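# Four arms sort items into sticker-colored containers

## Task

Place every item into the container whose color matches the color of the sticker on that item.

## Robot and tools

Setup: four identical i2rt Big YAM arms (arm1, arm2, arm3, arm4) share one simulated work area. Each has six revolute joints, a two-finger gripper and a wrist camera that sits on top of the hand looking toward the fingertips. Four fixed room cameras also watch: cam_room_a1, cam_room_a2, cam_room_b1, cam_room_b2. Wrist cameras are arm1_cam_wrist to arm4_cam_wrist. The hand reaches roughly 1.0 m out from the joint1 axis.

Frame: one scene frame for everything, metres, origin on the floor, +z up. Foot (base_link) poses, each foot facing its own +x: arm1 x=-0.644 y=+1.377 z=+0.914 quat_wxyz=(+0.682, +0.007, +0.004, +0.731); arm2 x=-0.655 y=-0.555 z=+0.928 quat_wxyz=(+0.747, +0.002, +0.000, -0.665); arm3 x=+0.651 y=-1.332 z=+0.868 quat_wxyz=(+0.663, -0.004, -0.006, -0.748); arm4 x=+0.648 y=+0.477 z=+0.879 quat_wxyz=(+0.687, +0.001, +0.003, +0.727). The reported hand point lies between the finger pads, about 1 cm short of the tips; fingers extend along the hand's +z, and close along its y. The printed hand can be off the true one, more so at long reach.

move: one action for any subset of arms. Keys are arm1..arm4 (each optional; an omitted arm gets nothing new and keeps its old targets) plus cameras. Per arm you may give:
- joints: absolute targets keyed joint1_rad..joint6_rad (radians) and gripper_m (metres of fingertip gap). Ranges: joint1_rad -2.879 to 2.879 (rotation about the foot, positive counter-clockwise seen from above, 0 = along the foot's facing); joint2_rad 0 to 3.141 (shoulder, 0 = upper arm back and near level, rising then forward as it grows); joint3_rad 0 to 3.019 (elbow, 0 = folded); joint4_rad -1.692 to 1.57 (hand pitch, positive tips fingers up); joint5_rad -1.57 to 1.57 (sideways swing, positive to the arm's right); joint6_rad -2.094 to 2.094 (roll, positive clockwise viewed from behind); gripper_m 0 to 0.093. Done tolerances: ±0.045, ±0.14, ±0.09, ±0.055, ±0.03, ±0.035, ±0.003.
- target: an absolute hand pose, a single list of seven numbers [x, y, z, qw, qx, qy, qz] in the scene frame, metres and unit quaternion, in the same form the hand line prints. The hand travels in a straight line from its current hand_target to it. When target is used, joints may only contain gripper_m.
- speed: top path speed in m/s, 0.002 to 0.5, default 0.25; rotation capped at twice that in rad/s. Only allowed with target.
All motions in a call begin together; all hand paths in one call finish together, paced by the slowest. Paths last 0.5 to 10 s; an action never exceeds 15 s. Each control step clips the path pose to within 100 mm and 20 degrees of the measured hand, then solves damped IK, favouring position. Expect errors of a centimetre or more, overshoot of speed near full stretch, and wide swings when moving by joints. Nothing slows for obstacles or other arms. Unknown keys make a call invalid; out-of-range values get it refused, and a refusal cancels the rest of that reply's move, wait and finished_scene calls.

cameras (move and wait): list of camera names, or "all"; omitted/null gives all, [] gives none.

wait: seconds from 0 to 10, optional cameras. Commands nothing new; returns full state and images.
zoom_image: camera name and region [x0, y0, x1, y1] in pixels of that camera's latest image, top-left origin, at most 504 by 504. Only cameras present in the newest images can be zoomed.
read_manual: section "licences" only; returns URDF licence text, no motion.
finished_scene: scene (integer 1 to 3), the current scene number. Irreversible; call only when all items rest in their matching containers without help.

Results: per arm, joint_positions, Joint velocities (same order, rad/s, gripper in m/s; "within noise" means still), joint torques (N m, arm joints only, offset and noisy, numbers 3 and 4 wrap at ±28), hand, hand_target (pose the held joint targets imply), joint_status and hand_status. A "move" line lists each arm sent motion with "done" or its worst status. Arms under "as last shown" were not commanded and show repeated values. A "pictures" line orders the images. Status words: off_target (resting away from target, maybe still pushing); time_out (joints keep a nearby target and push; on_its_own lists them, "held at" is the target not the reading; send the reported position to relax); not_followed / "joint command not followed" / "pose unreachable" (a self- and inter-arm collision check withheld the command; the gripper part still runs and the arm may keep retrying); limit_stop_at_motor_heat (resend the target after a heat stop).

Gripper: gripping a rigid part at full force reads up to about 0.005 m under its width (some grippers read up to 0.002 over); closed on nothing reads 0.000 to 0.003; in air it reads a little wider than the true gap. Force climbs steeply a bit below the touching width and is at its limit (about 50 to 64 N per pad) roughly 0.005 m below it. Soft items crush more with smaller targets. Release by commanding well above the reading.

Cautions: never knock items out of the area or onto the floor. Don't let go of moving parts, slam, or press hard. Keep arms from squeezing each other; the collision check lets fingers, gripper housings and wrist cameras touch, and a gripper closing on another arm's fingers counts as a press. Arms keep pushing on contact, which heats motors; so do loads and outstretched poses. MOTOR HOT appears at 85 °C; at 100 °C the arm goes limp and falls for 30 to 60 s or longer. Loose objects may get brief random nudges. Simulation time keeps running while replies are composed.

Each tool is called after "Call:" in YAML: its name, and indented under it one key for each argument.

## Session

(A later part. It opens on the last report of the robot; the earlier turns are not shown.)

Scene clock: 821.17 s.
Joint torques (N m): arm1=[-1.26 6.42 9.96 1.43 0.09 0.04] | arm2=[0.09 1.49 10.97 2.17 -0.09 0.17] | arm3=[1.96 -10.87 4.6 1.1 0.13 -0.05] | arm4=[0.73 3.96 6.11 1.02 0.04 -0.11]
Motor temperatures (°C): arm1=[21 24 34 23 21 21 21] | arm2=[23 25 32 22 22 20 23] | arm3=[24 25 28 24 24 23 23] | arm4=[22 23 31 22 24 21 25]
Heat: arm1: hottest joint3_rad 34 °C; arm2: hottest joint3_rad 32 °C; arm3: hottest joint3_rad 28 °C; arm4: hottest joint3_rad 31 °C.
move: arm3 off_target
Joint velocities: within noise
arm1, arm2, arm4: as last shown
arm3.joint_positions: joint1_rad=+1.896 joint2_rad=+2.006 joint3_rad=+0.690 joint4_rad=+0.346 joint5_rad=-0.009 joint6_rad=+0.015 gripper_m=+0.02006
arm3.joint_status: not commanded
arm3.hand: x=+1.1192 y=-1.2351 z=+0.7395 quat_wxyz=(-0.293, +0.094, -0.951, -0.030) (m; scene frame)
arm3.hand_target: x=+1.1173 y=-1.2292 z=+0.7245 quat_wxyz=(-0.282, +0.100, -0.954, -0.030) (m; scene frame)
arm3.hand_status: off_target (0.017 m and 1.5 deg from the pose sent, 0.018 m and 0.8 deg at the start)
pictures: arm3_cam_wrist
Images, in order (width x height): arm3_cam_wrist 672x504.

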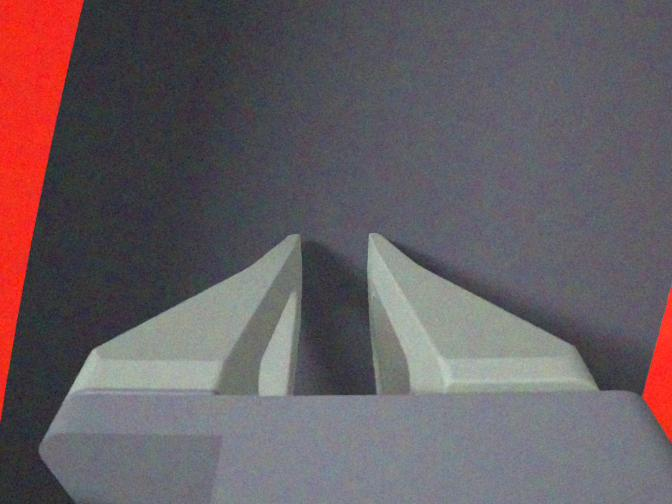

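Call:
move:
  arm3: {"target": [1.09, -1.235, 0.95, 0.2824, -0.1002, 0.9535, 0.0297], "speed": 0.3}
  arm1: {"target": [-1.12, 1.245, 0.93, 0.01006, -0.9570, 0.0334, 0.2880], "speed": 0.4, "joints": {"gripper_m": 0.02}}
  arm2: {"target": [-1.15, -0.793, 0.93, -0.0431, -0.9495, -0.2722, 0.1503], "speed": 0.4, "joints": {"gripper_m": 0.02}}
  cameras: []

Call:
move:
  arm3: {"joints": {"joint1_rad": 1.69, "joint2_rad": 0.55, "joint3_rad": 1.55, "joint4_rad": -1.40, "joint5_rad": 0, "joint6_rad": 0, "gripper_m": 0.093}}
  arm1: {"target": [-1.167, 1.2500, 0.78, 0.01006, -0.9570, 0.0334, 0.2880], "speed": 0.2}
  arm2: {"target": [-1.158, -0.797, 0.78, -0.0431, -0.9495, -0.2722, 0.1503], "speed": 0.2}
  cameras: ["arm1_cam_wrist", "arm2_cam_wrist"]

Call:
move:
  arm1: {"target": [-1.167, 1.2500, 0.75, 0.01006, -0.9570, 0.0334, 0.2880], "speed": 0.1}
  arm2: {"target": [-1.158, -0.797, 0.755, -0.0431, -0.9495, -0.2722, 0.1503], "speed": 0.1}
  cameras: []

Call:
move:
  arm1: {"target": [-1.167, 1.2500, 0.735, 0.01006, -0.9570, 0.0334, 0.2880], "speed": 0.1}
  arm2: {"target": [-1.158, -0.797, 0.743, -0.0431, -0.9495, -0.2722, 0.1503], "speed": 0.1}
  cameras: []

Call:
move:
  arm1: {"target": [-1.167, 1.2500, 0.723, 0.01006, -0.9570, 0.0334, 0.2880], "speed": 0.1}
  arm2: {"target": [-1.158, -0.797, 0.734, -0.0431, -0.9495, -0.2722, 0.1503], "speed": 0.1}
  cameras: ["arm1_cam_wrist", "arm2_cam_wrist"]

Scene clock: 838.63 s.
Joint torques (N m): arm1=[-1.32 -10.11 11.49 1.96 0.15 0.09] | arm2=[1.38 -16.91 12.68 1.61 -0.21 -0.1] | arm3=[1.73 -10.58 10.92 0.69 -0.03 -0.11] | arm4=[0.5 4.48 6.08 0.99 0.04 -0.09]
Motor temperatures (°C): arm1=[21 24 34 23 21 21 21] | arm2=[23 25 32 22 22 20 23] | arm3=[24 25 27 23 24 23 23] | arm4=[22 23 31 22 24 21 25]
Heat: arm1: hottest joint3_rad 34 °C; arm2: hottest joint3_rad 32 °C; arm3: hottest joint3_rad 27 °C; arm4: hottest joint3_rad 31 °C.
move: arm1 off_target; arm2 off_target; arm3 off_target
Joint velocities: within noise
arm1.joint_positions: joint1_rad=+1.847 joint2_rad=+1.649 joint3_rad=+0.753 joint4_rad=-0.216 joint5_rad=+0.219 joint6_rad=+0.350 gripper_m=+0.02007
arm1.joint_status: all done
arm1.hand: x=-1.0940 y=+1.2557 z=+0.9082 quat_wxyz=(-0.024, +0.966, -0.027, -0.256) (m; scene frame)
arm1.hand_target: x=-1.1186 y=+1.2453 z=+0.9309 quat_wxyz=(-0.010, +0.957, -0.033, -0.288) (m; scene frame)
arm1.hand_status: off_target (0.036 m and 4.2 deg from the pose sent, 0.679 m and 33.7 deg at the start)
arm2.joint_positions: joint1_rad=-1.260 joint2_rad=+1.803 joint3_rad=+1.071 joint4_rad=-0.570 joint5_rad=-0.036 joint6_rad=-0.101 gripper_m=+0.02010
arm2.joint_status: all done
arm2.hand: x=-1.1297 y=-0.7780 z=+0.9174 quat_wxyz=(-0.038, -0.956, -0.261, +0.128) (m; scene frame)
arm2.hand_target: x=-1.1489 y=-0.7925 z=+0.9307 quat_wxyz=(-0.043, -0.949, -0.272, +0.150) (m; scene frame)
arm2.hand_status: off_target (0.028 m and 3.0 deg from the pose sent, 0.713 m and 55.8 deg at the start)
arm3.joint_positions: joint1_rad=+1.896 joint2_rad=+1.358 joint3_rad=+0.678 joint4_rad=-0.355 joint5_rad=-0.009 joint6_rad=+0.015 gripper_m=+0.02006
arm3.joint_status: not commanded
arm3.hand: x=+1.0722 y=-1.2422 z=+0.9300 quat_wxyz=(-0.262, +0.094, -0.960, -0.027) (m; scene frame)
arm3.hand_target: x=+1.0891 y=-1.2351 z=+0.9503 quat_wxyz=(-0.283, +0.100, -0.954, -0.030) (m; scene frame)
arm3.hand_status: off_target (0.028 m and 2.6 deg from the pose sent, 0.212 m and 1.5 deg at the start)
arm4: as last shown
pictures: none
No camera images: "cameras" was empty.

Scene clock: 840.50 s.
Joint torques (N m): arm1=[-2.43 -12.51 6.97 1.88 0.11 -0.05] | arm2=[1.49 -18.02 9.24 1.89 -0.19 -0.07] | arm3=[1.55 3.6 6.35 1.43 0.01 -0.12] | arm4=[0.26 4.31 6.01 0.94 0.05 -0.09]
Motor temperatures (°C): arm1=[21 24 34 23 21 21 21] | arm2=[23 25 32 22 22 20 23] | arm3=[24 25 27 23 24 23 23] | arm4=[22 23 31 22 24 21 25]
Heat: arm1: hottest joint3_rad 34 °C; arm2: hottest joint3_rad 32 °C; arm3: hottest joint3_rad 27 °C; arm4: hottest joint3_rad 31 °C.
move: arm1 off_target; arm2 off_target; arm3 done
Joint velocities: within noise
arm1.joint_positions: joint1_rad=+1.816 joint2_rad=+2.100 joint3_rad=+0.873 joint4_rad=+0.146 joint5_rad=+0.199 joint6_rad=+0.327 gripper_m=+0.02007
arm1.joint_status: not commanded
arm1.hand: x=-1.1461 y=+1.2516 z=+0.7711 quat_wxyz=(-0.016, +0.963, -0.030, -0.267) (m; scene frame)
arm1.hand_target: x=-1.1664 y=+1.2503 z=+0.7806 quat_wxyz=(-0.010, +0.957, -0.033, -0.288) (m; scene frame)
arm1.hand_status: off_target (0.023 m and 2.6 deg from the pose sent, 0.148 m and 4.2 deg at the start)
arm2.joint_positions: joint1_rad=-1.259 joint2_rad=+2.118 joint3_rad=+1.081 joint4_rad=-0.249 joint5_rad=-0.036 joint6_rad=-0.101 gripper_m=+0.02010
arm2.joint_status: not commanded
arm2.hand: x=-1.1438 y=-0.7846 z=+0.7804 quat_wxyz=(-0.040, -0.955, -0.262, +0.136) (m; scene frame)
arm2.hand_target: x=-1.1574 y=-0.7968 z=+0.7806 quat_wxyz=(-0.043, -0.949, -0.272, +0.150) (m; scene frame)
arm2.hand_status: off_target (0.019 m and 2.2 deg from the pose sent, 0.142 m and 3.0 deg at the start)
arm3.joint_positions: joint1_rad=+1.687 joint2_rad=+0.557 joint3_rad=+1.549 joint4_rad=-1.395 joint5_rad=+0.000 joint6_rad=+0.007 gripper_m=+0.09294
arm3.joint_status: all done
arm3.hand: x=+0.8217 y=-1.3245 z=+1.4795 quat_wxyz=(-0.552, -0.001, -0.834, +0.005) (m; scene frame)
arm3.hand_target: x=+0.8175 y=-1.3239 z=+1.4796 quat_wxyz=(-0.553, +0.003, -0.833, +0.006) (m; scene frame)
arm3.hand_status: not commanded
arm4: as last shown
pictures: arm1_cam_wrist, arm2_cam_wrist
Images, in order (width x height): arm1_cam_wrist 672x504, arm2_cam_wrist 672x504.

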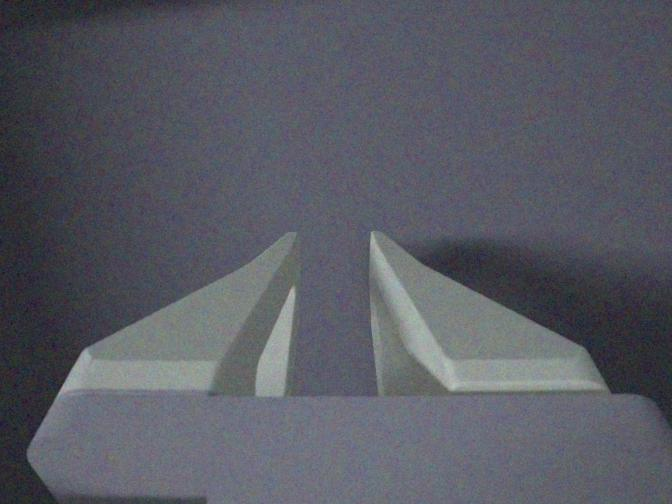

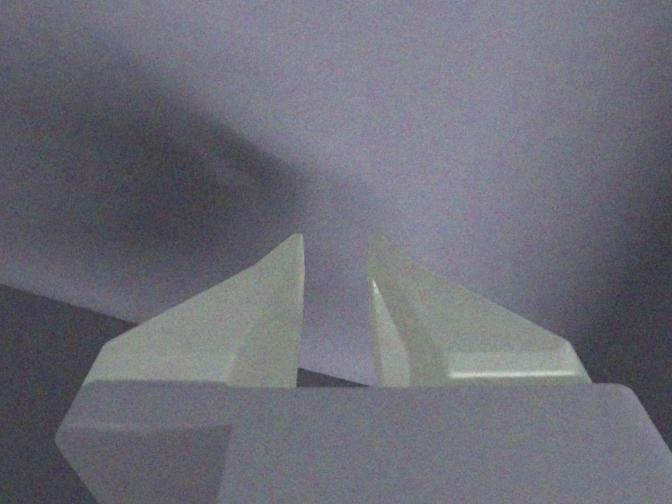

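Scene clock: 841.47 s.
Joint torques (N m): arm1=[-2.43 -12.63 6.64 1.94 0.11 0.02] | arm2=[1.55 -17.26 8.95 1.95 -0.2 -0.07] | arm3=[1.49 3.66 6.39 1.44 0.02 -0.13] | arm4=[0.26 4.48 6.04 1.16 0.03 -0.07]
Motor temperatures (°C): arm1=[21 24 34 23 21 21 21] | arm2=[23 25 32 22 22 20 23] | arm3=[24 25 27 23 24 23 23] | arm4=[22 23 31 22 24 21 25]
Heat: arm1: hottest joint3_rad 34 °C; arm2: hottest joint3_rad 32 °C; arm3: hottest joint3_rad 27 °C; arm4: hottest joint3_rad 31 °C.
move: arm1 off_target; arm2 off_target
Joint velocities: within noise
arm1.joint_positions: joint1_rad=+1.816 joint2_rad=+2.175 joint3_rad=+0.891 joint4_rad=+0.212 joint5_rad=+0.198 joint6_rad=+0.326 gripper_m=+0.02007
arm1.joint_status: not commanded
arm1.hand: x=-1.1485 y=+1.2510 z=+0.7456 quat_wxyz=(-0.015, +0.962, -0.030, -0.271) (m; scene frame)
arm1.hand_target: x=-1.1666 y=+1.2502 z=+0.7506 quat_wxyz=(-0.010, +0.957, -0.033, -0.288) (m; scene frame)
arm1.hand_status: off_target (0.019 m and 2.2 deg from the pose sent, 0.030 m and 2.6 deg at the start)
arm2.joint_positions: joint1_rad=-1.259 joint2_rad=+2.166 joint3_rad=+1.090 joint4_rad=-0.200 joint5_rad=-0.036 joint6_rad=-0.101 gripper_m=+0.02010
arm2.joint_status: not commanded
arm2.hand: x=-1.1463 y=-0.7857 z=+0.7609 quat_wxyz=(-0.040, -0.954, -0.262, +0.140) (m; scene frame)
arm2.hand_target: x=-1.1574 y=-0.7968 z=+0.7555 quat_wxyz=(-0.043, -0.949, -0.272, +0.150) (m; scene frame)
arm2.hand_status: off_target (0.017 m and 1.8 deg from the pose sent, 0.032 m and 2.2 deg at the start)
arm3: as last shown
arm4.joint_positions: joint1_rad=-1.622 joint2_rad=+0.552 joint3_rad=+1.549 joint4_rad=-1.388 joint5_rad=+0.001 joint6_rad=+0.014 gripper_m=+0.09192
arm4.joint_status: not commanded
arm4.hand: x=+0.8207 y=+0.4797 z=+1.4923 quat_wxyz=(-0.554, -0.003, -0.832, -0.003) (m; scene frame)
arm4.hand_target: x=+0.8181 y=+0.4785 z=+1.4903 quat_wxyz=(-0.551, +0.000, -0.835, +0.002) (m; scene frame)
arm4.hand_status: not commanded
pictures: none
No camera images: "cameras" was empty.

Scene clock: 842.43 s.
Joint torques (N m): arm1=[-2.43 -12.86 6.17 1.92 0.11 0.01] | arm2=[1.49 -17.38 8.81 1.98 -0.2 -0.07] | arm3=[1.73 3.55 6.38 1.44 0.01 -0.13] | arm4=[-0.03 3.78 6.05 1.11 0.06 -0.1]
Motor temperatures (°C): arm1=[21 24 34 23 21 21 21] | arm2=[23 25 32 22 22 20 23] | arm3=[24 25 27 23 24 23 23] | arm4=[22 23 31 22 24 21 25]
Heat: arm1: hottest joint3_rad 34 °C; arm2: hottest joint3_rad 32 °C; arm3: hottest joint3_rad 27 °C; arm4: hottest joint3_rad 31 °C.
move: arm1 off_target; arm2 off_target
Joint velocities: within noise
arm1.joint_positions: joint1_rad=+1.816 joint2_rad=+2.214 joint3_rad=+0.903 joint4_rad=+0.243 joint5_rad=+0.198 joint6_rad=+0.326 gripper_m=+0.02007
arm1.joint_status: not commanded
arm1.hand: x=-1.1503 y=+1.2505 z=+0.7328 quat_wxyz=(-0.014, +0.961, -0.030, -0.273) (m; scene frame)
arm1.hand_target: x=-1.1665 y=+1.2502 z=+0.7354 quat_wxyz=(-0.010, +0.957, -0.033, -0.288) (m; scene frame)
arm1.hand_status: off_target (0.017 m and 1.9 deg from the pose sent, 0.021 m and 2.2 deg at the start)
arm2.joint_positions: joint1_rad=-1.259 joint2_rad=+2.191 joint3_rad=+1.096 joint4_rad=-0.179 joint5_rad=-0.036 joint6_rad=-0.101 gripper_m=+0.02010
arm2.joint_status: not commanded
arm2.hand: x=-1.1473 y=-0.7861 z=+0.7510 quat_wxyz=(-0.040, -0.954, -0.262, +0.142) (m; scene frame)
arm2.hand_target: x=-1.1574 y=-0.7967 z=+0.7436 quat_wxyz=(-0.043, -0.949, -0.272, +0.150) (m; scene frame)
arm2.hand_status: off_target (0.017 m and 1.7 deg from the pose sent, 0.024 m and 1.8 deg at the start)
arm3, arm4: as last shown
pictures: none
No camera images: "cameras" was empty.

Scene clock: 843.40 s.
Joint torques (N m): arm1=[-2.2 -11.75 5.94 1.95 0.11 -0.02] | arm2=[1.44 -17.14 8.61 1.99 -0.19 -0.06] | arm3=[1.49 3.55 6.35 1.4 0.02 -0.12] | arm4=[0.32 4.07 6.11 0.99 0.05 -0.11]
Motor temperatures (°C): arm1=[21 24 34 23 21 21 21] | arm2=[23 25 32 22 22 20 23] | arm3=[24 25 27 23 24 23 23] | arm4=[22 23 31 22 24 21 25]
Heat: arm1: hottest joint3_rad 34 °C; arm2: hottest joint3_rad 32 °C; arm3: hottest joint3_rad 27 °C; arm4: hottest joint3_rad 31 °C.
move: arm1 off_target; arm2 off_target
Joint velocities: within noise
arm1.joint_positions: joint1_rad=+1.816 joint2_rad=+2.231 joint3_rad=+0.916 joint4_rad=+0.270 joint5_rad=+0.199 joint6_rad=+0.326 gripper_m=+0.02006
arm1.joint_status: not commanded
arm1.hand: x=-1.1579 y=+1.2481 z=+0.7305 quat_wxyz=(-0.011, +0.958, -0.031, -0.284) (m; scene frame)
arm1.hand_target: x=-1.1665 y=+1.2502 z=+0.7232 quat_wxyz=(-0.010, +0.957, -0.033, -0.288) (m; scene frame)
arm1.hand_status: off_target (0.012 m and 0.6 deg from the pose sent, 0.019 m and 1.9 deg at the start)
arm2.joint_positions: joint1_rad=-1.259 joint2_rad=+2.212 joint3_rad=+1.102 joint4_rad=-0.163 joint5_rad=-0.036 joint6_rad=-0.101 gripper_m=+0.02010
arm2.joint_status: not commanded
arm2.hand: x=-1.1481 y=-0.7864 z=+0.7429 quat_wxyz=(-0.041, -0.954, -0.262, +0.143) (m; scene frame)
arm2.hand_target: x=-1.1574 y=-0.7967 z=+0.7346 quat_wxyz=(-0.043, -0.949, -0.272, +0.150) (m; scene frame)
arm2.hand_status: off_target (0.017 m and 1.6 deg from the pose sent, 0.023 m and 1.7 deg at the start)
arm3, arm4: as last shown
pictures: arm1_cam_wrist, arm2_cam_wrist
Images, in order (width x height): arm1_cam_wrist 672x504, arm2_cam_wrist 672x504.

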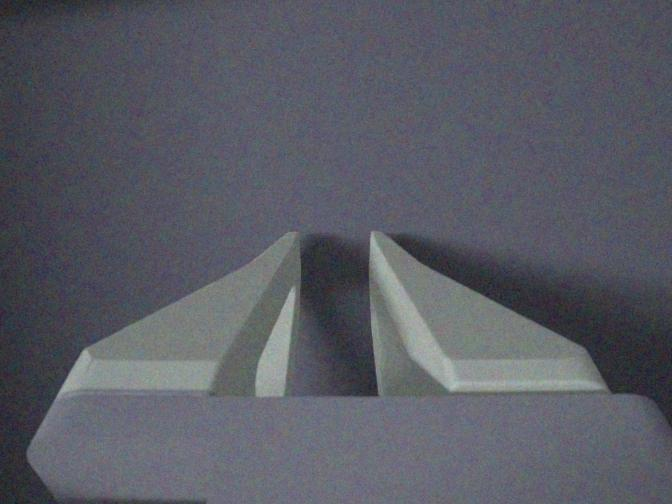

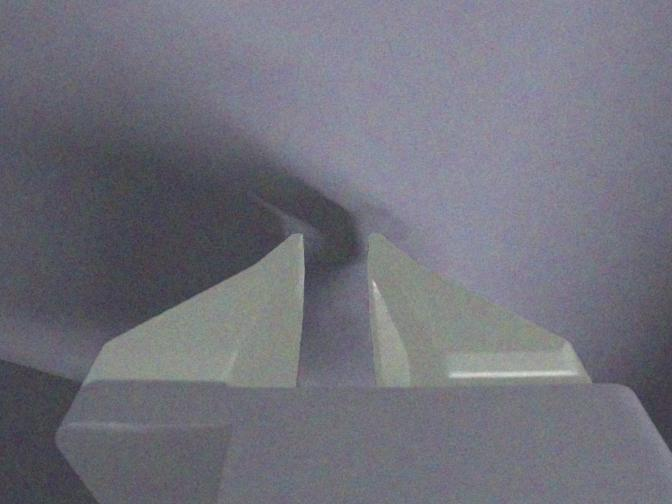

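Call:
move:
  arm2: {"target": [-1.158, -0.797, 0.726, -0.0431, -0.9495, -0.2722, 0.1503], "speed": 0.1}
  arm1: {"target": [-1.12, 1.245, 0.95, 0.01006, -0.9570, 0.0334, 0.2880], "speed": 0.3}
  cameras: []

Call:
move:
  arm2: {"target": [-1.158, -0.797, 0.718, -0.0431, -0.9495, -0.2722, 0.1503], "speed": 0.1}
  cameras: []

Call:
move:
  arm2: {"target": [-1.158, -0.797, 0.711, -0.0431, -0.9495, -0.2722, 0.1503], "speed": 0.1}
  cameras: ["arm2_cam_wrist"]

Scene clock: 850.87 s.
Joint torques (N m): arm1=[-1.03 -9.41 8.62 0.98 0.22 0.07] | arm2=[1.49 -17.14 8.38 1.98 -0.2 -0.07] | arm3=[1.38 3.49 6.35 1.44 0.03 -0.11] | arm4=[0.38 4.66 6.2 1.06 0.1 -0.08]
Motor temperatures (°C): arm1=[21 24 34 23 21 21 21] | arm2=[23 25 32 22 22 20 23] | arm3=[24 25 27 23 24 23 23] | arm4=[22 23 31 22 24 21 25]
Heat: arm1: hottest joint3_rad 34 °C; arm2: hottest joint3_rad 32 °C; arm3: hottest joint3_rad 27 °C; arm4: hottest joint3_rad 31 °C.
move: arm1 done; arm2 off_target
Joint velocities: within noise
arm1.joint_positions: joint1_rad=+1.840 joint2_rad=+1.594 joint3_rad=+0.812 joint4_rad=-0.246 joint5_rad=+0.217 joint6_rad=+0.350 gripper_m=+0.02006
arm1.joint_status: not commanded
arm1.hand: x=-1.1220 y=+1.2488 z=+0.9523 quat_wxyz=(-0.010, +0.955, -0.034, -0.293) (m; scene frame)
arm1.hand_target: x=-1.1200 y=+1.2452 z=+0.9501 quat_wxyz=(-0.010, +0.957, -0.034, -0.288) (m; scene frame)
arm1.hand_status: done (0.005 m and 0.7 deg from the pose sent, 0.223 m and 0.6 deg at the start)
arm2.joint_positions: joint1_rad=-1.259 joint2_rad=+2.228 joint3_rad=+1.109 joint4_rad=-0.148 joint5_rad=-0.036 joint6_rad=-0.101 gripper_m=+0.02010
arm2.joint_status: not commanded
arm2.hand: x=-1.1501 y=-0.7873 z=+0.7370 quat_wxyz=(-0.041, -0.953, -0.262, +0.145) (m; scene frame)
arm2.hand_target: x=-1.1573 y=-0.7967 z=+0.7265 quat_wxyz=(-0.043, -0.949, -0.272, +0.150) (m; scene frame)
arm2.hand_status: off_target (0.017 m and 1.5 deg from the pose sent, 0.022 m and 1.6 deg at the start)
arm3, arm4: as last shown
pictures: none
No camera images: "cameras" was empty.

Scene clock: 851.83 s.
Joint torques (N m): arm1=[-1.44 -10.17 8.75 0.9 0.18 0.11] | arm2=[1.44 -16.03 8.24 2.03 -0.19 -0.06] | arm3=[1.61 3.72 6.38 1.47 0.02 -0.12] | arm4=[0.85 4.48 6.17 1.01 0.06 -0.11]
Motor temperatures (°C): arm1=[21 24 34 23 21 21 21] | arm2=[23 25 32 22 22 20 23] | arm3=[24 25 27 23 24 23 23] | arm4=[22 23 31 22 24 21 25]
Heat: arm1: hottest joint3_rad 34 °C; arm2: hottest joint3_rad 32 °C; arm3: hottest joint3_rad 27 °C; arm4: hottest joint3_rad 31 °C.
move: arm2 off_target
Joint velocities: within noise
arm1, arm3, arm4: as last shown
arm1.hand: x=-1.1220 y=+1.2488 z=+0.9523 quat_wxyz=(-0.009, +0.955, -0.035, -0.293) (m; scene frame)
arm2.joint_positions: joint1_rad=-1.259 joint2_rad=+2.235 joint3_rad=+1.116 joint4_rad=-0.134 joint5_rad=-0.036 joint6_rad=-0.101 gripper_m=+0.02010
arm2.joint_status: not commanded
arm2.hand: x=-1.1549 y=-0.7895 z=+0.7363 quat_wxyz=(-0.042, -0.952, -0.261, +0.152) (m; scene frame)
arm2.hand_target: x=-1.1572 y=-0.7965 z=+0.7187 quat_wxyz=(-0.043, -0.949, -0.272, +0.150) (m; scene frame)
arm2.hand_status: off_target (0.020 m and 1.3 deg from the pose sent, 0.023 m and 1.5 deg at the start)
pictures: none
No camera images: "cameras" was empty.

Scene clock: 852.80 s.
Joint torques (N m): arm1=[-0.79 -9.35 8.66 0.75 0.25 0.1] | arm2=[1.55 -15.33 8.06 2.07 -0.19 -0.06] | arm3=[1.26 3.49 6.35 1.48 0.02 -0.12] | arm4=[0.32 4.13 6.12 0.9 0.05 -0.11]
Motor temperatures (°C): arm1=[21 24 34 23 21 21 21] | arm2=[23 25 32 22 22 20 23] | arm3=[24 25 27 23 24 23 23] | arm4=[22 23 31 22 24 21 25]
Heat: arm1: hottest joint3_rad 34 °C; arm2: hottest joint3_rad 32 °C; arm3: hottest joint3_rad 27 °C; arm4: hottest joint3_rad 31 °C.
move: arm2 off_target
Joint velocities: within noise
arm1, arm3, arm4: as last shown
arm2.joint_positions: joint1_rad=-1.259 joint2_rad=+2.240 joint3_rad=+1.122 joint4_rad=-0.123 joint5_rad=-0.037 joint6_rad=-0.101 gripper_m=+0.02010
arm2.joint_status: not commanded
arm2.hand: x=-1.1587 y=-0.7914 z=+0.7359 quat_wxyz=(-0.043, -0.951, -0.261, +0.158) (m; scene frame)
arm2.hand_target: x=-1.1565 y=-0.7962 z=+0.7120 quat_wxyz=(-0.043, -0.949, -0.272, +0.150) (m; scene frame)
arm2.hand_status: off_target (0.026 m and 1.5 deg from the pose sent, 0.027 m and 1.3 deg at the start)
pictures: arm2_cam_wrist
Images, in order (width x height): arm2_cam_wrist 672x504.

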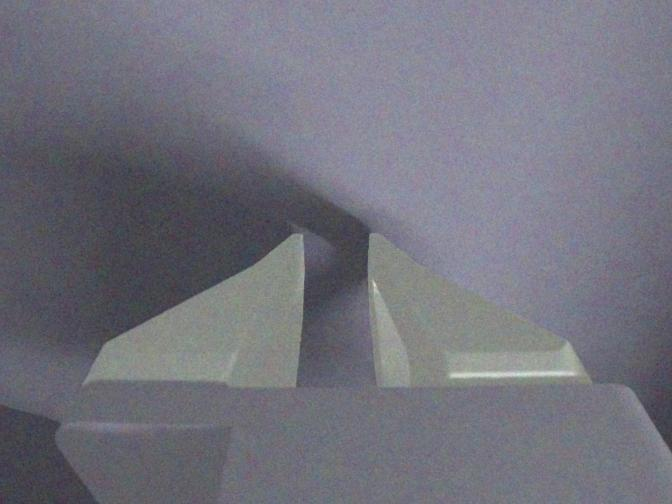

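Call:
move:
  arm2: {"target": [-1.13, -0.78, 0.95, -0.0431, -0.9495, -0.2722, 0.1503], "speed": 0.4}
  arm1: {"joints": {"joint1_rad": 1.5, "joint2_rad": 0.55, "joint3_rad": 1.55, "joint4_rad": -1.40, "joint5_rad": 0, "joint6_rad": 0, "gripper_m": 0.093}}
  cameras: []

Call:
move:
  arm2: {"joints": {"joint1_rad": -1.69, "joint2_rad": 0.55, "joint3_rad": 1.55, "joint4_rad": -1.40, "joint5_rad": 0, "joint6_rad": 0, "gripper_m": 0.093}}
  cameras: []

Call:
wait:
  seconds: 0.3
  cameras: ["arm4_cam_wrist"]

Call:
zoom_image:
  camera: "arm4_cam_wrist"
  region: [320, 210, 460, 380]

Scene clock: 867.80 s.
Joint torques (N m): arm1=[-0.79 6.77 7.58 1.43 -0.06 -0.04] | arm2=[0.79 -14.21 10.28 0.91 -0.19 -0.07] | arm3=[1.38 3.49 6.35 1.42 0.03 -0.12] | arm4=[0.21 3.78 6.16 0.98 0.03 -0.08]
Motor temperatures (°C): arm1=[21 24 34 23 21 21 21] | arm2=[23 25 32 22 22 20 23] | arm3=[24 25 27 23 24 23 23] | arm4=[22 22 31 22 24 21 25]
Heat: arm1: hottest joint3_rad 34 °C; arm2: hottest joint3_rad 32 °C; arm3: hottest joint3_rad 27 °C; arm4: hottest joint3_rad 31 °C.
move: arm1 done; arm2 off_target
Joint velocities: within noise
arm1.joint_positions: joint1_rad=+1.490 joint2_rad=+0.553 joint3_rad=+1.545 joint4_rad=-1.390 joint5_rad=+0.001 joint6_rad=+0.007 gripper_m=+0.09294
arm1.joint_status: all done
arm1.hand: x=-0.8049 y=+1.3784 z=+1.5283 quat_wxyz=(-0.003, +0.828, -0.008, -0.560) (m; scene frame)
arm1.hand_target: x=-0.8015 y=+1.3764 z=+1.5286 quat_wxyz=(-0.002, +0.829, +0.000, -0.559) (m; scene frame)
arm1.hand_status: not commanded
arm2.joint_positions: joint1_rad=-1.259 joint2_rad=+1.701 joint3_rad=+1.053 joint4_rad=-0.576 joint5_rad=-0.039 joint6_rad=-0.108 gripper_m=+0.02010
arm2.joint_status: not commanded
arm2.hand: x=-1.1312 y=-0.7798 z=+0.9617 quat_wxyz=(-0.045, -0.949, -0.265, +0.166) (m; scene frame)
arm2.hand_target: x=-1.1298 y=-0.7799 z=+0.9502 quat_wxyz=(-0.043, -0.949, -0.272, +0.151) (m; scene frame)
arm2.hand_status: off_target (0.012 m and 2.0 deg from the pose sent, 0.216 m and 1.6 deg at the start)
arm3, arm4: as last shown
pictures: none
No camera images: "cameras" was empty.

Scene clock: 869.50 s.
Joint torques (N m): arm1=[-0.44 6.48 7.6 1.54 -0.01 -0.06] | arm2=[1.32 3.37 6.94 1.98 -0.08 0.18] | arm3=[1.44 3.37 6.35 1.48 0.03 -0.12] | arm4=[-0.03 4.13 6.16 1.09 0.07 -0.08]
Motor temperatures (°C): arm1=[21 24 34 23 21 21 21] | arm2=[23 25 32 22 22 20 23] | arm3=[24 25 27 23 24 23 23] | arm4=[22 22 31 22 24 21 25]
Heat: arm1: hottest joint3_rad 34 °C; arm2: hottest joint3_rad 32 °C; arm3: hottest joint3_rad 27 °C; arm4: hottest joint3_rad 31 °C.
move: arm2 done
Joint velocities: within noise
arm1, arm4: as last shown
arm2.joint_positions: joint1_rad=-1.696 joint2_rad=+0.551 joint3_rad=+1.561 joint4_rad=-1.386 joint5_rad=+0.002 joint6_rad=-0.011 gripper_m=+0.09290
arm2.joint_status: all done
arm2.hand: x=-0.8228 y=-0.5551 z=+1.5477 quat_wxyz=(+0.008, -0.827, -0.002, +0.562) (m; scene frame)
arm2.hand_target: x=-0.8236 y=-0.5564 z=+1.5397 quat_wxyz=(+0.002, -0.834, +0.000, +0.552) (m; scene frame)
arm2.hand_status: not commanded
arm3.joint_positions: joint1_rad=+1.687 joint2_rad=+0.557 joint3_rad=+1.549 joint4_rad=-1.395 joint5_rad=+0.000 joint6_rad=+0.007 gripper_m=+0.09294
arm3.joint_status: not commanded
arm3.hand: x=+0.8217 y=-1.3245 z=+1.4795 quat_wxyz=(-0.552, -0.001, -0.834, +0.005) (m; scene frame)
arm3.hand_target: x=+0.8175 y=-1.3239 z=+1.4796 quat_wxyz=(-0.553, +0.003, -0.833, +0.006) (m; scene frame)
arm3.hand_status: not commanded
pictures: none
No camera images: "cameras" was empty.

Scene clock: 869.80 s.
Joint torques (N m): arm1=[-0.97 6.48 7.62 1.43 -0.01 -0.04] | arm2=[1.08 3.43 6.91 1.99 -0.08 0.18] | arm3=[1.55 3.49 6.34 1.44 0.03 -0.12] | arm4=[0.03 3.9 6.15 0.96 0.04 -0.09]
Motor temperatures (°C): arm1=[21 24 34 23 21 21 21] | arm2=[23 25 32 22 22 20 23] | arm3=[24 25 27 23 24 23 23] | arm4=[22 22 31 22 24 21 25]
Heat: arm1: hottest joint3_rad 34 °C; arm2: hottest joint3_rad 32 °C; arm3: hottest joint3_rad 27 °C; arm4: hottest joint3_rad 31 °C.
Joint velocities: within noise
arm1.joint_positions: joint1_rad=+1.490 joint2_rad=+0.553 joint3_rad=+1.545 joint4_rad=-1.390 joint5_rad=+0.001 joint6_rad=+0.007 gripper_m=+0.09294
arm1.joint_status: not commanded
arm1.hand: x=-0.8049 y=+1.3784 z=+1.5283 quat_wxyz=(-0.003, +0.828, -0.008, -0.560) (m; scene frame)
arm1.hand_target: x=-0.8015 y=+1.3764 z=+1.5286 quat_wxyz=(-0.002, +0.829, +0.000, -0.559) (m; scene frame)
arm1.hand_status: not commanded
arm2.joint_positions: joint1_rad=-1.696 joint2_rad=+0.551 joint3_rad=+1.561 joint4_rad=-1.386 joint5_rad=+0.002 joint6_rad=-0.011 gripper_m=+0.09290
arm2.joint_status: all done
arm2.hand: x=-0.8228 y=-0.5551 z=+1.5477 quat_wxyz=(+0.008, -0.827, -0.002, +0.562) (m; scene frame)
arm2.hand_target: x=-0.8236 y=-0.5564 z=+1.5397 quat_wxyz=(+0.002, -0.834, +0.000, +0.552) (m; scene frame)
arm2.hand_status: not commanded
arm3.joint_positions: joint1_rad=+1.687 joint2_rad=+0.557 joint3_rad=+1.549 joint4_rad=-1.395 joint5_rad=+0.000 joint6_rad=+0.007 gripper_m=+0.09294
arm3.joint_status: not commanded
arm3.hand: x=+0.8217 y=-1.3245 z=+1.4795 quat_wxyz=(-0.552, -0.001, -0.834, +0.005) (m; scene frame)
arm3.hand_target: x=+0.8175 y=-1.3239 z=+1.4796 quat_wxyz=(-0.553, +0.003, -0.833, +0.006) (m; scene frame)
arm3.hand_status: not commanded
arm4.joint_positions: joint1_rad=-1.622 joint2_rad=+0.552 joint3_rad=+1.549 joint4_rad=-1.388 joint5_rad=+0.001 joint6_rad=+0.014 gripper_m=+0.09192
arm4.joint_status: not commanded
arm4.hand: x=+0.8207 y=+0.4797 z=+1.4923 quat_wxyz=(-0.554, -0.003, -0.832, -0.003) (m; scene frame)
arm4.hand_target: x=+0.8181 y=+0.4785 z=+1.4903 quat_wxyz=(-0.551, +0.000, -0.835, +0.002) (m; scene frame)
arm4.hand_status: not commanded
wait: 0.30 s; at rest by 0.27 s
pictures: arm4_cam_wrist
Images, in order (width x height): arm4_cam_wrist 672x504.

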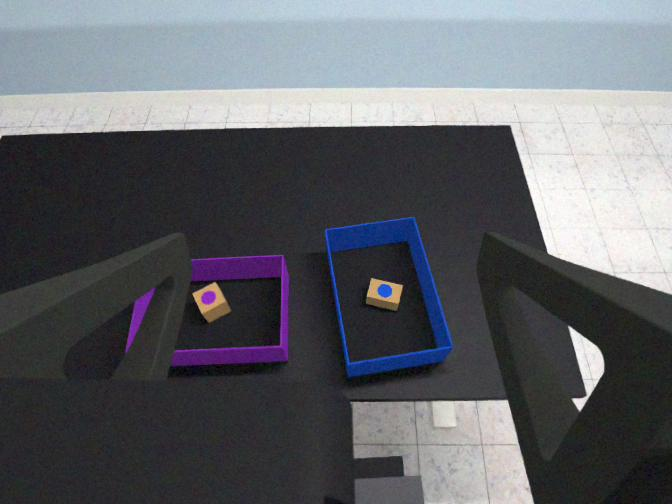

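Scaled by 2.965.

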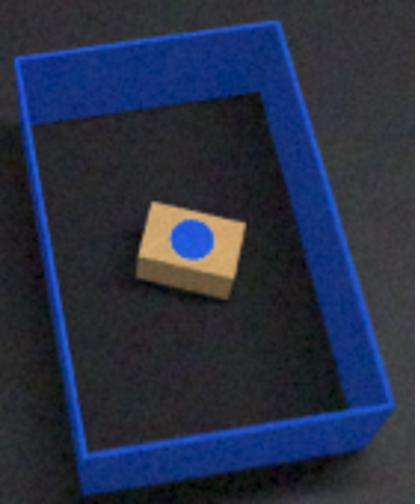

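Call:
move:
  arm4: {"target": [1.124, 0.394, 0.83, 0.2777, 0.1170, 0.9529, -0.0341], "speed": 0.5}
  cameras: []

Call:
wait:
  seconds: 0.2
  cameras: ["arm4_cam_wrist"]

Scene clock: 877.63 s.
Joint torques (N m): arm1=[-0.85 6.42 7.58 1.4 -0.04 -0.06] | arm2=[1.26 3.37 6.9 2.02 -0.08 0.19] | arm3=[1.61 3.72 6.34 1.48 0.02 -0.11] | arm4=[-0.38 -14.1 6.57 1.42 0.26 0.15]
Motor temperatures (°C): arm1=[21 24 34 23 21 21 21] | arm2=[23 25 32 22 22 20 23] | arm3=[24 25 27 23 24 23 23] | arm4=[22 22 31 22 24 21 25]
Heat: arm1: hottest joint3_rad 34 °C; arm2: hottest joint3_rad 32 °C; arm3: hottest joint3_rad 27 °C; arm4: hottest joint3_rad 31 °C.
move: arm4 off_target
Joint velocities: within noise
arm1, arm2, arm3: as last shown
arm4.joint_positions: joint1_rad=-1.775 joint2_rad=+1.760 joint3_rad=+0.686 joint4_rad=+0.027 joint5_rad=+0.040 joint6_rad=+0.062 gripper_m=+0.09192
arm4.joint_status: not commanded
arm4.hand: x=+1.1062 y=+0.4014 z=+0.8184 quat_wxyz=(-0.256, -0.106, -0.960, +0.032) (m; scene frame)
arm4.hand_target: x=+1.1234 y=+0.3941 z=+0.8304 quat_wxyz=(-0.278, -0.117, -0.953, +0.034) (m; scene frame)
arm4.hand_status: off_target (0.023 m and 2.9 deg from the pose sent, 0.734 m and 37.4 deg at the start)
pictures: none
No camera images: "cameras" was empty.

Scene clock: 877.83 s.
Joint torques (N m): arm1=[-1.2 5.95 7.64 1.46 -0.03 -0.02] | arm2=[1.2 3.31 6.97 2.02 -0.08 0.19] | arm3=[1.44 3.66 6.41 1.46 0.02 -0.12] | arm4=[0.62 -14.51 6.74 1.54 0.23 0.17]
Motor temperatures (°C): arm1=[21 24 34 23 21 21 21] | arm2=[23 25 32 22 22 20 23] | arm3=[24 25 27 23 24 23 23] | arm4=[22 22 31 22 24 21 25]
Heat: arm1: hottest joint3_rad 34 °C; arm2: hottest joint3_rad 32 °C; arm3: hottest joint3_rad 27 °C; arm4: hottest joint3_rad 31 °C.
Joint velocities: within noise
arm1.joint_positions: joint1_rad=+1.490 joint2_rad=+0.553 joint3_rad=+1.545 joint4_rad=-1.390 joint5_rad=+0.001 joint6_rad=+0.007 gripper_m=+0.09294
arm1.joint_status: not commanded
arm1.hand: x=-0.8049 y=+1.3784 z=+1.5283 quat_wxyz=(-0.003, +0.828, -0.008, -0.560) (m; scene frame)
arm1.hand_target: x=-0.8015 y=+1.3764 z=+1.5286 quat_wxyz=(-0.002, +0.829, +0.000, -0.559) (m; scene frame)
arm1.hand_status: not commanded
arm2.joint_positions: joint1_rad=-1.696 joint2_rad=+0.551 joint3_rad=+1.561 joint4_rad=-1.386 joint5_rad=+0.002 joint6_rad=-0.011 gripper_m=+0.09290
arm2.joint_status: not commanded
arm2.hand: x=-0.8228 y=-0.5551 z=+1.5477 quat_wxyz=(+0.008, -0.827, -0.002, +0.562) (m; scene frame)
arm2.hand_target: x=-0.8236 y=-0.5564 z=+1.5397 quat_wxyz=(+0.002, -0.834, +0.000, +0.552) (m; scene frame)
arm2.hand_status: not commanded
arm3.joint_positions: joint1_rad=+1.687 joint2_rad=+0.557 joint3_rad=+1.549 joint4_rad=-1.395 joint5_rad=+0.000 joint6_rad=+0.007 gripper_m=+0.09294
arm3.joint_status: not commanded
arm3.hand: x=+0.8217 y=-1.3245 z=+1.4795 quat_wxyz=(-0.552, -0.001, -0.834, +0.005) (m; scene frame)
arm3.hand_target: x=+0.8175 y=-1.3239 z=+1.4796 quat_wxyz=(-0.553, +0.003, -0.833, +0.006) (m; scene frame)
arm3.hand_status: not commanded
arm4.joint_positions: joint1_rad=-1.775 joint2_rad=+1.760 joint3_rad=+0.686 joint4_rad=+0.027 joint5_rad=+0.040 joint6_rad=+0.062 gripper_m=+0.09192
arm4.joint_status: not commanded
arm4.hand: x=+1.1062 y=+0.4014 z=+0.8184 quat_wxyz=(-0.256, -0.106, -0.960, +0.032) (m; scene frame)
arm4.hand_target: x=+1.1234 y=+0.3941 z=+0.8304 quat_wxyz=(-0.278, -0.117, -0.953, +0.034) (m; scene frame)
arm4.hand_status: off_target (0.023 m and 2.9 deg from the pose sent, 0.734 m and 37.4 deg at the start)
wait: 0.20 s; no rest
pictures: arm4_cam_wrist
Images, in order (width x height): arm4_cam_wrist 672x504.

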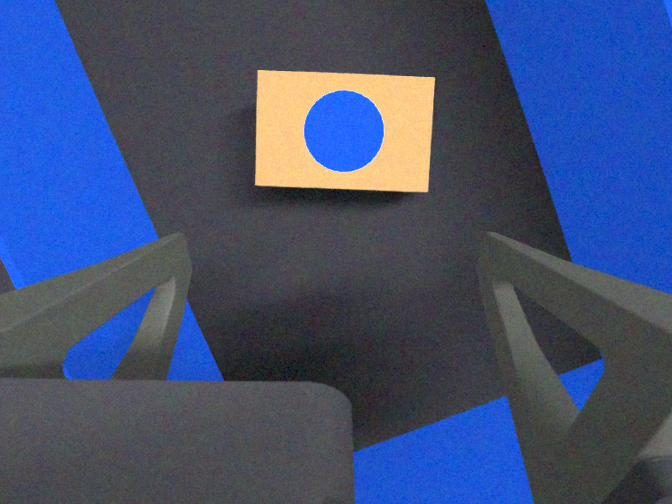

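Call:
move:
  arm4: {"target": [1.1615, 0.3825, 0.754, 0.2777, 0.1170, 0.9529, -0.0341], "speed": 0.2}
  cameras: []

Call:
move:
  arm4: {"joints": {"gripper_m": 0.058}}
  cameras: ["arm4_cam_wrist"]

Call:
move:
  arm4: {"target": [1.13, 0.385, 0.97, 0.2777, 0.1170, 0.9529, -0.0341], "speed": 0.4}
  cameras: ["arm4_cam_wrist"]

Call:
move:
  arm4: {"joints": {"joint1_rad": 2.13, "joint2_rad": 0.87, "joint3_rad": 0.73, "joint4_rad": -0.91, "joint5_rad": 0, "joint6_rad": 0}}
  arm2: {"joints": {"joint1_rad": 2.21, "joint2_rad": 0.87, "joint3_rad": 0.73, "joint4_rad": -0.91, "joint5_rad": 0, "joint6_rad": 0}}
  cameras: ["arm4_cam_wrist"]

Scene clock: 891.33 s.
Joint torques (N m): arm1=[-0.91 6.59 7.73 1.39 -0.06 -0.05] | arm2=[1.2 3.43 6.91 1.99 -0.09 0.18] | arm3=[1.55 3.72 6.38 1.46 0.02 -0.13] | arm4=[0.32 -16.03 5.7 1.37 0.02 0.07]
Motor temperatures (°C): arm1=[21 24 33 23 21 21 21] | arm2=[23 25 31 22 22 20 23] | arm3=[24 25 27 23 24 23 23] | arm4=[22 23 31 22 24 21 25]
Heat: arm1: hottest joint3_rad 33 °C; arm2: hottest joint3_rad 31 °C; arm3: hottest joint3_rad 27 °C; arm4: hottest joint3_rad 31 °C.
move: arm4 off_target
Joint velocities: within noise
arm1, arm2, arm3: as last shown
arm4.joint_positions: joint1_rad=-1.787 joint2_rad=+2.019 joint3_rad=+0.806 joint4_rad=+0.181 joint5_rad=+0.040 joint6_rad=+0.062 gripper_m=+0.09192
arm4.joint_status: not commanded
arm4.hand: x=+1.1467 y=+0.3888 z=+0.7506 quat_wxyz=(-0.263, -0.112, -0.958, +0.034) (m; scene frame)
arm4.hand_target: x=+1.1610 y=+0.3825 z=+0.7543 quat_wxyz=(-0.278, -0.117, -0.953, +0.034) (m; scene frame)
arm4.hand_status: off_target (0.016 m and 1.9 deg from the pose sent, 0.087 m and 2.9 deg at the start)
pictures: none
No camera images: "cameras" was empty.

Scene clock: 891.87 s.
Joint torques (N m): arm1=[-0.91 6.65 7.43 1.37 -0.04 -0.05] | arm2=[1.38 3.37 6.9 2 -0.08 0.17] | arm3=[1.55 3.49 6.35 1.46 0.03 -0.12] | arm4=[0.38 -15.62 5.49 1.4 0.02 0.08]
Motor temperatures (°C): arm1=[21 24 33 23 21 21 21] | arm2=[23 25 31 22 22 20 23] | arm3=[24 25 27 23 24 23 23] | arm4=[22 23 31 22 24 21 25]
Heat: arm1: hottest joint3_rad 33 °C; arm2: hottest joint3_rad 31 °C; arm3: hottest joint3_rad 27 °C; arm4: hottest joint3_rad 31 °C.
move: arm4 off_target
Joint velocities: within noise
arm1, arm2, arm3: as last shown
arm4.joint_positions: joint1_rad=-1.787 joint2_rad=+2.019 joint3_rad=+0.806 joint4_rad=+0.181 joint5_rad=+0.040 joint6_rad=+0.062 gripper_m=+0.06948
arm4.joint_status: gripper_m off_target (ended at +0.06950, target +0.05800)
arm4.hand: x=+1.1468 y=+0.3888 z=+0.7507 quat_wxyz=(-0.263, -0.112, -0.958, +0.034) (m; scene frame)
arm4.hand_target: x=+1.1610 y=+0.3825 z=+0.7543 quat_wxyz=(-0.278, -0.117, -0.953, +0.034) (m; scene frame)
arm4.hand_status: not commanded
pictures: arm4_cam_wrist
Images, in order (width x height): arm4_cam_wrist 672x504.

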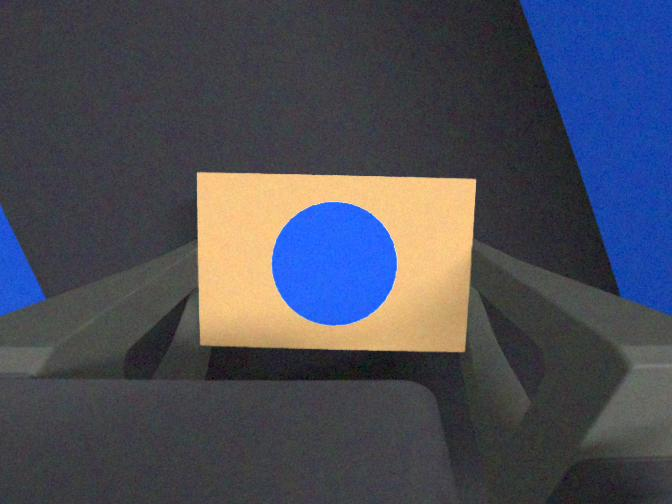

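Scene clock: 893.17 s.
Joint torques (N m): arm1=[-0.85 6.24 7.57 1.37 -0.03 -0.04] | arm2=[1.2 3.31 6.93 2 -0.09 0.18] | arm3=[1.44 3.78 6.32 1.44 0.04 -0.12] | arm4=[0.15 -10.4 10.28 0.54 -0.02 -0.03]
Motor temperatures (°C): arm1=[21 24 33 23 21 21 21] | arm2=[23 25 31 22 22 20 23] | arm3=[24 25 27 23 24 23 23] | arm4=[22 23 31 22 24 21 25]
Heat: arm1: hottest joint3_rad 33 °C; arm2: hottest joint3_rad 31 °C; arm3: hottest joint3_rad 27 °C; arm4: hottest joint3_rad 31 °C.
move: arm4 off_target
Joint velocities: within noise
arm1, arm2, arm3: as last shown
arm4.joint_positions: joint1_rad=-1.796 joint2_rad=+1.427 joint3_rad=+0.810 joint4_rad=-0.393 joint5_rad=+0.036 joint6_rad=+0.062 gripper_m=+0.06948
arm4.joint_status: not commanded
arm4.hand: x=+1.1174 y=+0.3910 z=+0.9628 quat_wxyz=(-0.273, -0.115, -0.954, +0.034) (m; scene frame)
arm4.hand_target: x=+1.1296 y=+0.3850 z=+0.9702 quat_wxyz=(-0.278, -0.117, -0.953, +0.034) (m; scene frame)
arm4.hand_status: off_target (0.016 m and 0.6 deg from the pose sent, 0.220 m and 1.9 deg at the start)
pictures: arm4_cam_wrist
Images, in order (width x height): arm4_cam_wrist 672x504.

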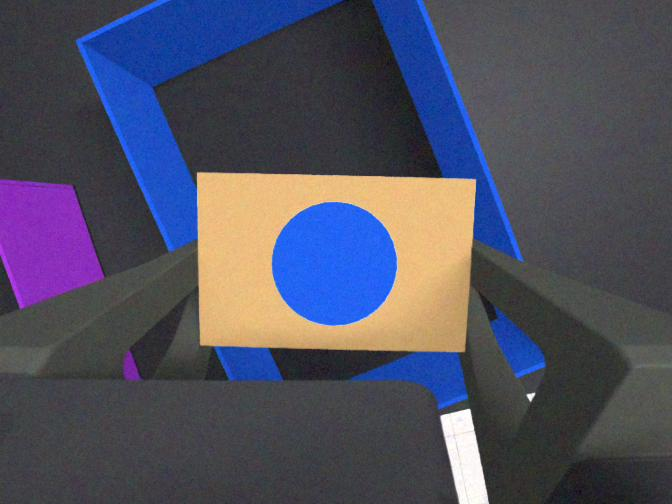

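Scene clock: 895.80 s.
Joint torques (N m): arm1=[-0.85 6.24 7.61 1.5 -0.04 -0.06] | arm2=[0.97 -6.48 10.35 1.94 0.12 0.18] | arm3=[1.61 3.55 6.37 1.44 0.03 -0.12] | arm4=[1.08 -4.42 9.89 0.68 0.25 -0.07]
Motor temperatures (°C): arm1=[21 24 33 23 21 21 21] | arm2=[23 25 31 22 22 20 23] | arm3=[24 24 27 23 24 23 23] | arm4=[22 23 31 22 24 21 26]
Heat: arm1: hottest joint3_rad 33 °C; arm2: hottest joint3_rad 31 °C; arm3: hottest joint3_rad 27 °C; arm4: hottest joint3_rad 31 °C.
move: arm2 done; arm4 done
Joint velocities: within noise
arm1, arm3: as last shown
arm2.joint_positions: joint1_rad=+2.208 joint2_rad=+0.882 joint3_rad=+0.749 joint4_rad=-0.913 joint5_rad=-0.003 joint6_rad=-0.011 gripper_m=+0.09297
arm2.joint_status: all done
arm2.hand: x=-0.4110 y=-0.3264 z=+1.1319 quat_wxyz=(-0.242, +0.361, -0.896, -0.097) (m; scene frame)
arm2.hand_target: x=-0.4149 y=-0.3297 z=+1.1265 quat_wxyz=(-0.241, +0.356, -0.898, -0.096) (m; scene frame)
arm2.hand_status: not commanded
arm4.joint_positions: joint1_rad=+2.128 joint2_rad=+0.872 joint3_rad=+0.720 joint4_rad=-0.900 joint5_rad=-0.003 joint6_rad=+0.011 gripper_m=+0.06963
arm4.joint_status: all done
arm4.hand: x=+0.3793 y=+0.2881 z=+1.0741 quat_wxyz=(+0.081, +0.922, +0.287, -0.247) (m; scene frame)
arm4.hand_target: x=+0.3790 y=+0.2878 z=+1.0782 quat_wxyz=(+0.079, +0.920, +0.292, -0.248) (m; scene frame)
arm4.hand_status: not commanded
pictures: arm4_cam_wrist
Images, in order (width x height): arm4_cam_wrist 672x504.

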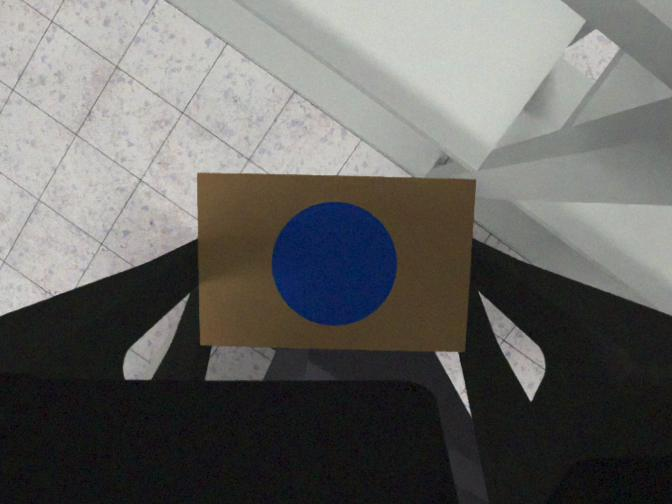

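Call:
move:
  arm4: {"target": [-0.006, -0.025, 1.056, -0.0800, -0.9187, -0.2985, 0.2461], "speed": 0.45}
  cameras: []

Call:
move:
  arm4: {"target": [-0.006, -0.025, 1.012, -0.0800, -0.9187, -0.2985, 0.2461], "speed": 0.06}
  cameras: ["arm4_cam_wrist"]

Scene clock: 903.30 s.
Joint torques (N m): arm1=[-0.56 6.24 7.61 1.57 -0.03 -0.06] | arm2=[0.85 -6.42 10.32 1.92 0.12 0.17] | arm3=[1.61 3.6 6.37 1.47 0.03 -0.12] | arm4=[1.03 -25.52 13.38 0.46 0.19 0.19]
Motor temperatures (°C): arm1=[21 24 33 23 21 21 21] | arm2=[23 25 31 22 22 20 23] | arm3=[24 24 27 23 24 23 23] | arm4=[22 23 33 22 24 21 26]
Heat: arm1: hottest joint3_rad 33 °C; arm2: hottest joint3_rad 31 °C; arm3: hottest joint3_rad 27 °C; arm4: hottest joint3_rad 33 °C.
move: arm4 off_target
Joint velocities: within noise
arm1, arm2, arm3: as last shown
arm4.joint_positions: joint1_rad=+2.165 joint2_rad=+2.260 joint3_rad=+2.260 joint4_rad=-1.075 joint5_rad=+0.011 joint6_rad=+0.013 gripper_m=+0.06963
arm4.joint_status: not commanded
arm4.hand: x=-0.0005 y=-0.0131 z=+1.0469 quat_wxyz=(+0.076, +0.920, +0.302, -0.236) (m; scene frame)
arm4.hand_target: x=-0.0053 y=-0.0245 z=+1.0561 quat_wxyz=(+0.081, +0.918, +0.298, -0.247) (m; scene frame)
arm4.hand_status: off_target (0.016 m and 1.3 deg from the pose sent, 0.497 m and 1.4 deg at the start)
pictures: none
No camera images: "cameras" was empty.

Scene clock: 904.60 s.
Joint torques (N m): arm1=[-0.56 6.12 7.54 1.37 -0.01 -0.03] | arm2=[0.85 -6.53 10.35 1.92 0.12 0.17] | arm3=[1.49 3.6 6.38 1.44 0.02 -0.12] | arm4=[1.49 -25.17 9.29 1.52 0.17 0.14]
Motor temperatures (°C): arm1=[21 24 33 23 21 21 21] | arm2=[23 25 31 22 22 20 23] | arm3=[24 24 27 23 24 23 23] | arm4=[22 23 33 22 24 21 26]
Heat: arm1: hottest joint3_rad 33 °C; arm2: hottest joint3_rad 31 °C; arm3: hottest joint3_rad 27 °C; arm4: hottest joint3_rad 33 °C.
move: arm4 off_target
Joint velocities: within noise
arm1, arm2, arm3: as last shown
arm4.joint_positions: joint1_rad=+2.165 joint2_rad=+2.260 joint3_rad=+2.211 joint4_rad=-0.994 joint5_rad=+0.012 joint6_rad=+0.013 gripper_m=+0.06963
arm4.joint_status: not commanded
arm4.hand: x=-0.0058 y=-0.0170 z=+1.0323 quat_wxyz=(+0.081, +0.917, +0.301, -0.251) (m; scene frame)
arm4.hand_target: x=-0.0054 y=-0.0244 z=+1.0122 quat_wxyz=(+0.080, +0.919, +0.298, -0.246) (m; scene frame)
arm4.hand_status: off_target (0.022 m and 0.7 deg from the pose sent, 0.037 m and 1.3 deg at the start)
pictures: arm4_cam_wrist
Images, in order (width x height): arm4_cam_wrist 672x504.

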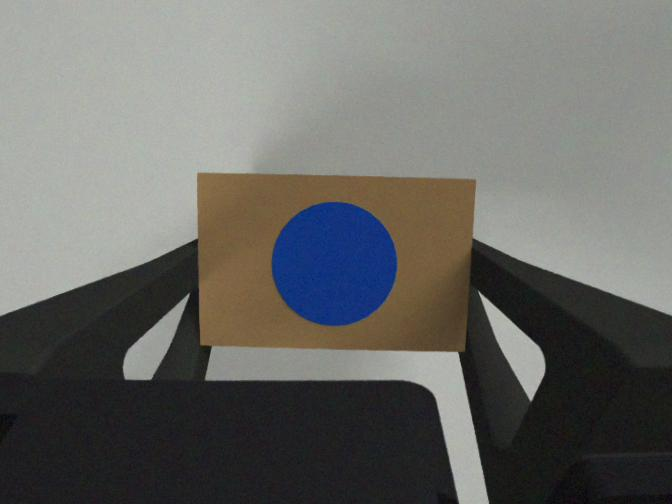

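Call:
move:
  arm4: {"target": [-0.006, -0.025, 1.000, -0.0800, -0.9187, -0.2985, 0.2461], "speed": 0.06}
  cameras: ["arm4_cam_wrist"]

Scene clock: 911.80 s.
Joint torques (N m): arm1=[-0.85 6.3 7.51 1.58 0 -0.04] | arm2=[0.97 -6.53 10.33 1.92 0.12 0.17] | arm3=[1.44 3.55 6.38 1.44 0.03 -0.11] | arm4=[2.02 -24.76 8.8 1.33 0.2 0.18]
Motor temperatures (°C): arm1=[21 24 33 23 21 21 21] | arm2=[23 25 31 22 22 20 23] | arm3=[24 24 27 23 24 23 23] | arm4=[22 23 33 22 24 21 26]
Heat: arm1: hottest joint3_rad 33 °C; arm2: hottest joint3_rad 31 °C; arm3: hottest joint3_rad 27 °C; arm4: hottest joint3_rad 33 °C.
move: arm4 off_target
Joint velocities: within noise
arm1, arm2, arm3: as last shown
arm1.hand_target: x=-0.8015 y=+1.3764 z=+1.5286 quat_wxyz=(-0.001, +0.829, +0.000, -0.559) (m; scene frame)
arm4.joint_positions: joint1_rad=+2.165 joint2_rad=+2.260 joint3_rad=+2.192 joint4_rad=-0.965 joint5_rad=+0.012 joint6_rad=+0.013 gripper_m=+0.06963
arm4.joint_status: not commanded
arm4.hand: x=-0.0072 y=-0.0179 z=+1.0261 quat_wxyz=(+0.082, +0.915, +0.300, -0.256) (m; scene frame)
arm4.hand_target: x=-0.0052 y=-0.0242 z=+1.0003 quat_wxyz=(+0.080, +0.919, +0.298, -0.246) (m; scene frame)
arm4.hand_status: off_target (0.027 m and 1.2 deg from the pose sent, 0.033 m and 0.7 deg at the start)
pictures: arm4_cam_wrist
Images, in order (width x height): arm4_cam_wrist 672x504.

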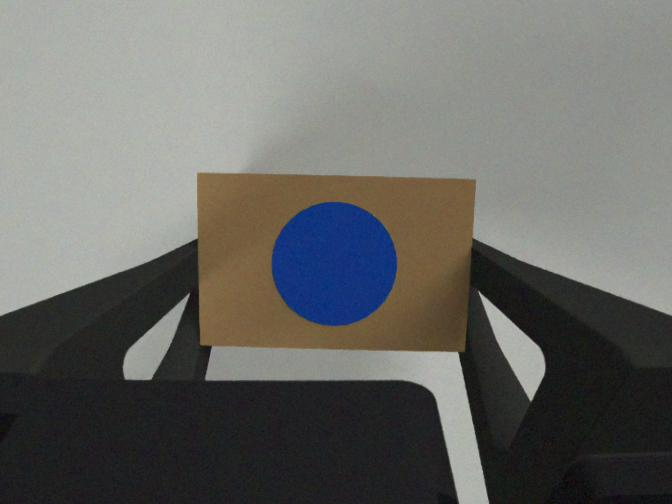

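Call:
move:
  arm4: {"target": [-0.006, -0.025, 0.990, -0.0800, -0.9187, -0.2985, 0.2461], "speed": 0.06}
  cameras: []

Call:
move:
  arm4: {"target": [-0.006, -0.025, 0.982, -0.0800, -0.9187, -0.2985, 0.2461], "speed": 0.06}
  cameras: []

Scene clock: 916.23 s.
Joint torques (N m): arm1=[-1.08 6.95 7.5 1.57 -0.04 -0.02] | arm2=[0.91 -6.42 10.32 1.94 0.12 0.17] | arm3=[1.44 3.6 6.35 1.47 0.02 -0.13] | arm4=[1.2 -24.12 8.02 1.42 0.15 0.15]
Motor temperatures (°C): arm1=[21 24 33 23 21 21 21] | arm2=[23 25 32 22 22 20 23] | arm3=[24 24 27 23 24 23 23] | arm4=[22 24 33 22 24 21 26]
Heat: arm1: hottest joint3_rad 33 °C; arm2: hottest joint3_rad 32 °C; arm3: hottest joint3_rad 27 °C; arm4: hottest joint3_rad 33 °C.
move: arm4 off_target
Joint velocities: within noise
arm1.joint_positions: joint1_rad=+1.490 joint2_rad=+0.553 joint3_rad=+1.545 joint4_rad=-1.390 joint5_rad=+0.001 joint6_rad=+0.007 gripper_m=+0.09294
arm1.joint_status: not commanded
arm1.hand: x=-0.8049 y=+1.3784 z=+1.5283 quat_wxyz=(-0.003, +0.828, -0.008, -0.560) (m; scene frame)
arm1.hand_target: x=-0.8015 y=+1.3764 z=+1.5286 quat_wxyz=(-0.001, +0.829, +0.000, -0.559) (m; scene frame)
arm1.hand_status: not commanded
arm2: as last shown
arm3.joint_positions: joint1_rad=+1.687 joint2_rad=+0.557 joint3_rad=+1.549 joint4_rad=-1.395 joint5_rad=+0.000 joint6_rad=+0.007 gripper_m=+0.09294
arm3.joint_status: not commanded
arm3.hand: x=+0.8217 y=-1.3245 z=+1.4795 quat_wxyz=(-0.552, -0.001, -0.834, +0.005) (m; scene frame)
arm3.hand_target: x=+0.8175 y=-1.3239 z=+1.4796 quat_wxyz=(-0.553, +0.003, -0.833, +0.006) (m; scene frame)
arm3.hand_status: not commanded
arm4.joint_positions: joint1_rad=+2.165 joint2_rad=+2.260 joint3_rad=+2.184 joint4_rad=-0.940 joint5_rad=+0.014 joint6_rad=+0.013 gripper_m=+0.06963
arm4.joint_status: not commanded
arm4.hand: x=-0.0100 y=-0.0198 z=+1.0253 quat_wxyz=(+0.084, +0.913, +0.299, -0.264) (m; scene frame)
arm4.hand_target: x=-0.0051 y=-0.0241 z=+0.9906 quat_wxyz=(+0.080, +0.919, +0.298, -0.246) (m; scene frame)
arm4.hand_status: off_target (0.036 m and 2.1 deg from the pose sent, 0.037 m and 1.2 deg at the start)
pictures: none
No camera images: "cameras" was empty.

Scene clock: 917.20 s.
Joint torques (N m): arm1=[-0.85 6.24 7.66 1.33 -0.04 -0.05] | arm2=[0.85 -6.48 10.35 1.94 0.12 0.17] | arm3=[1.49 3.55 6.38 1.46 0.03 -0.12] | arm4=[1.55 -24.53 7.42 1.35 0.11 0.16]
Motor temperatures (°C): arm1=[21 24 33 23 21 21 21] | arm2=[23 25 32 22 22 20 23] | arm3=[24 24 27 23 24 23 23] | arm4=[22 24 33 22 24 21 26]
Heat: arm1: hottest joint3_rad 33 °C; arm2: hottest joint3_rad 32 °C; arm3: hottest joint3_rad 27 °C; arm4: hottest joint3_rad 33 °C.
move: arm4 off_target
Joint velocities: within noise
arm1, arm2, arm3: as last shown
arm4.joint_positions: joint1_rad=+2.165 joint2_rad=+2.260 joint3_rad=+2.178 joint4_rad=-0.920 joint5_rad=+0.014 joint6_rad=+0.013 gripper_m=+0.06963
arm4.joint_status: not commanded
arm4.hand: x=-0.0122 y=-0.0213 z=+1.0247 quat_wxyz=(+0.086, +0.911, +0.299, -0.270) (m; scene frame)
arm4.hand_target: x=-0.0049 y=-0.0239 z=+0.9829 quat_wxyz=(+0.080, +0.919, +0.298, -0.246) (m; scene frame)
arm4.hand_status: off_target (0.043 m and 2.9 deg from the pose sent, 0.044 m and 2.1 deg at the start)
pictures: none
No camera images: "cameras" was empty.


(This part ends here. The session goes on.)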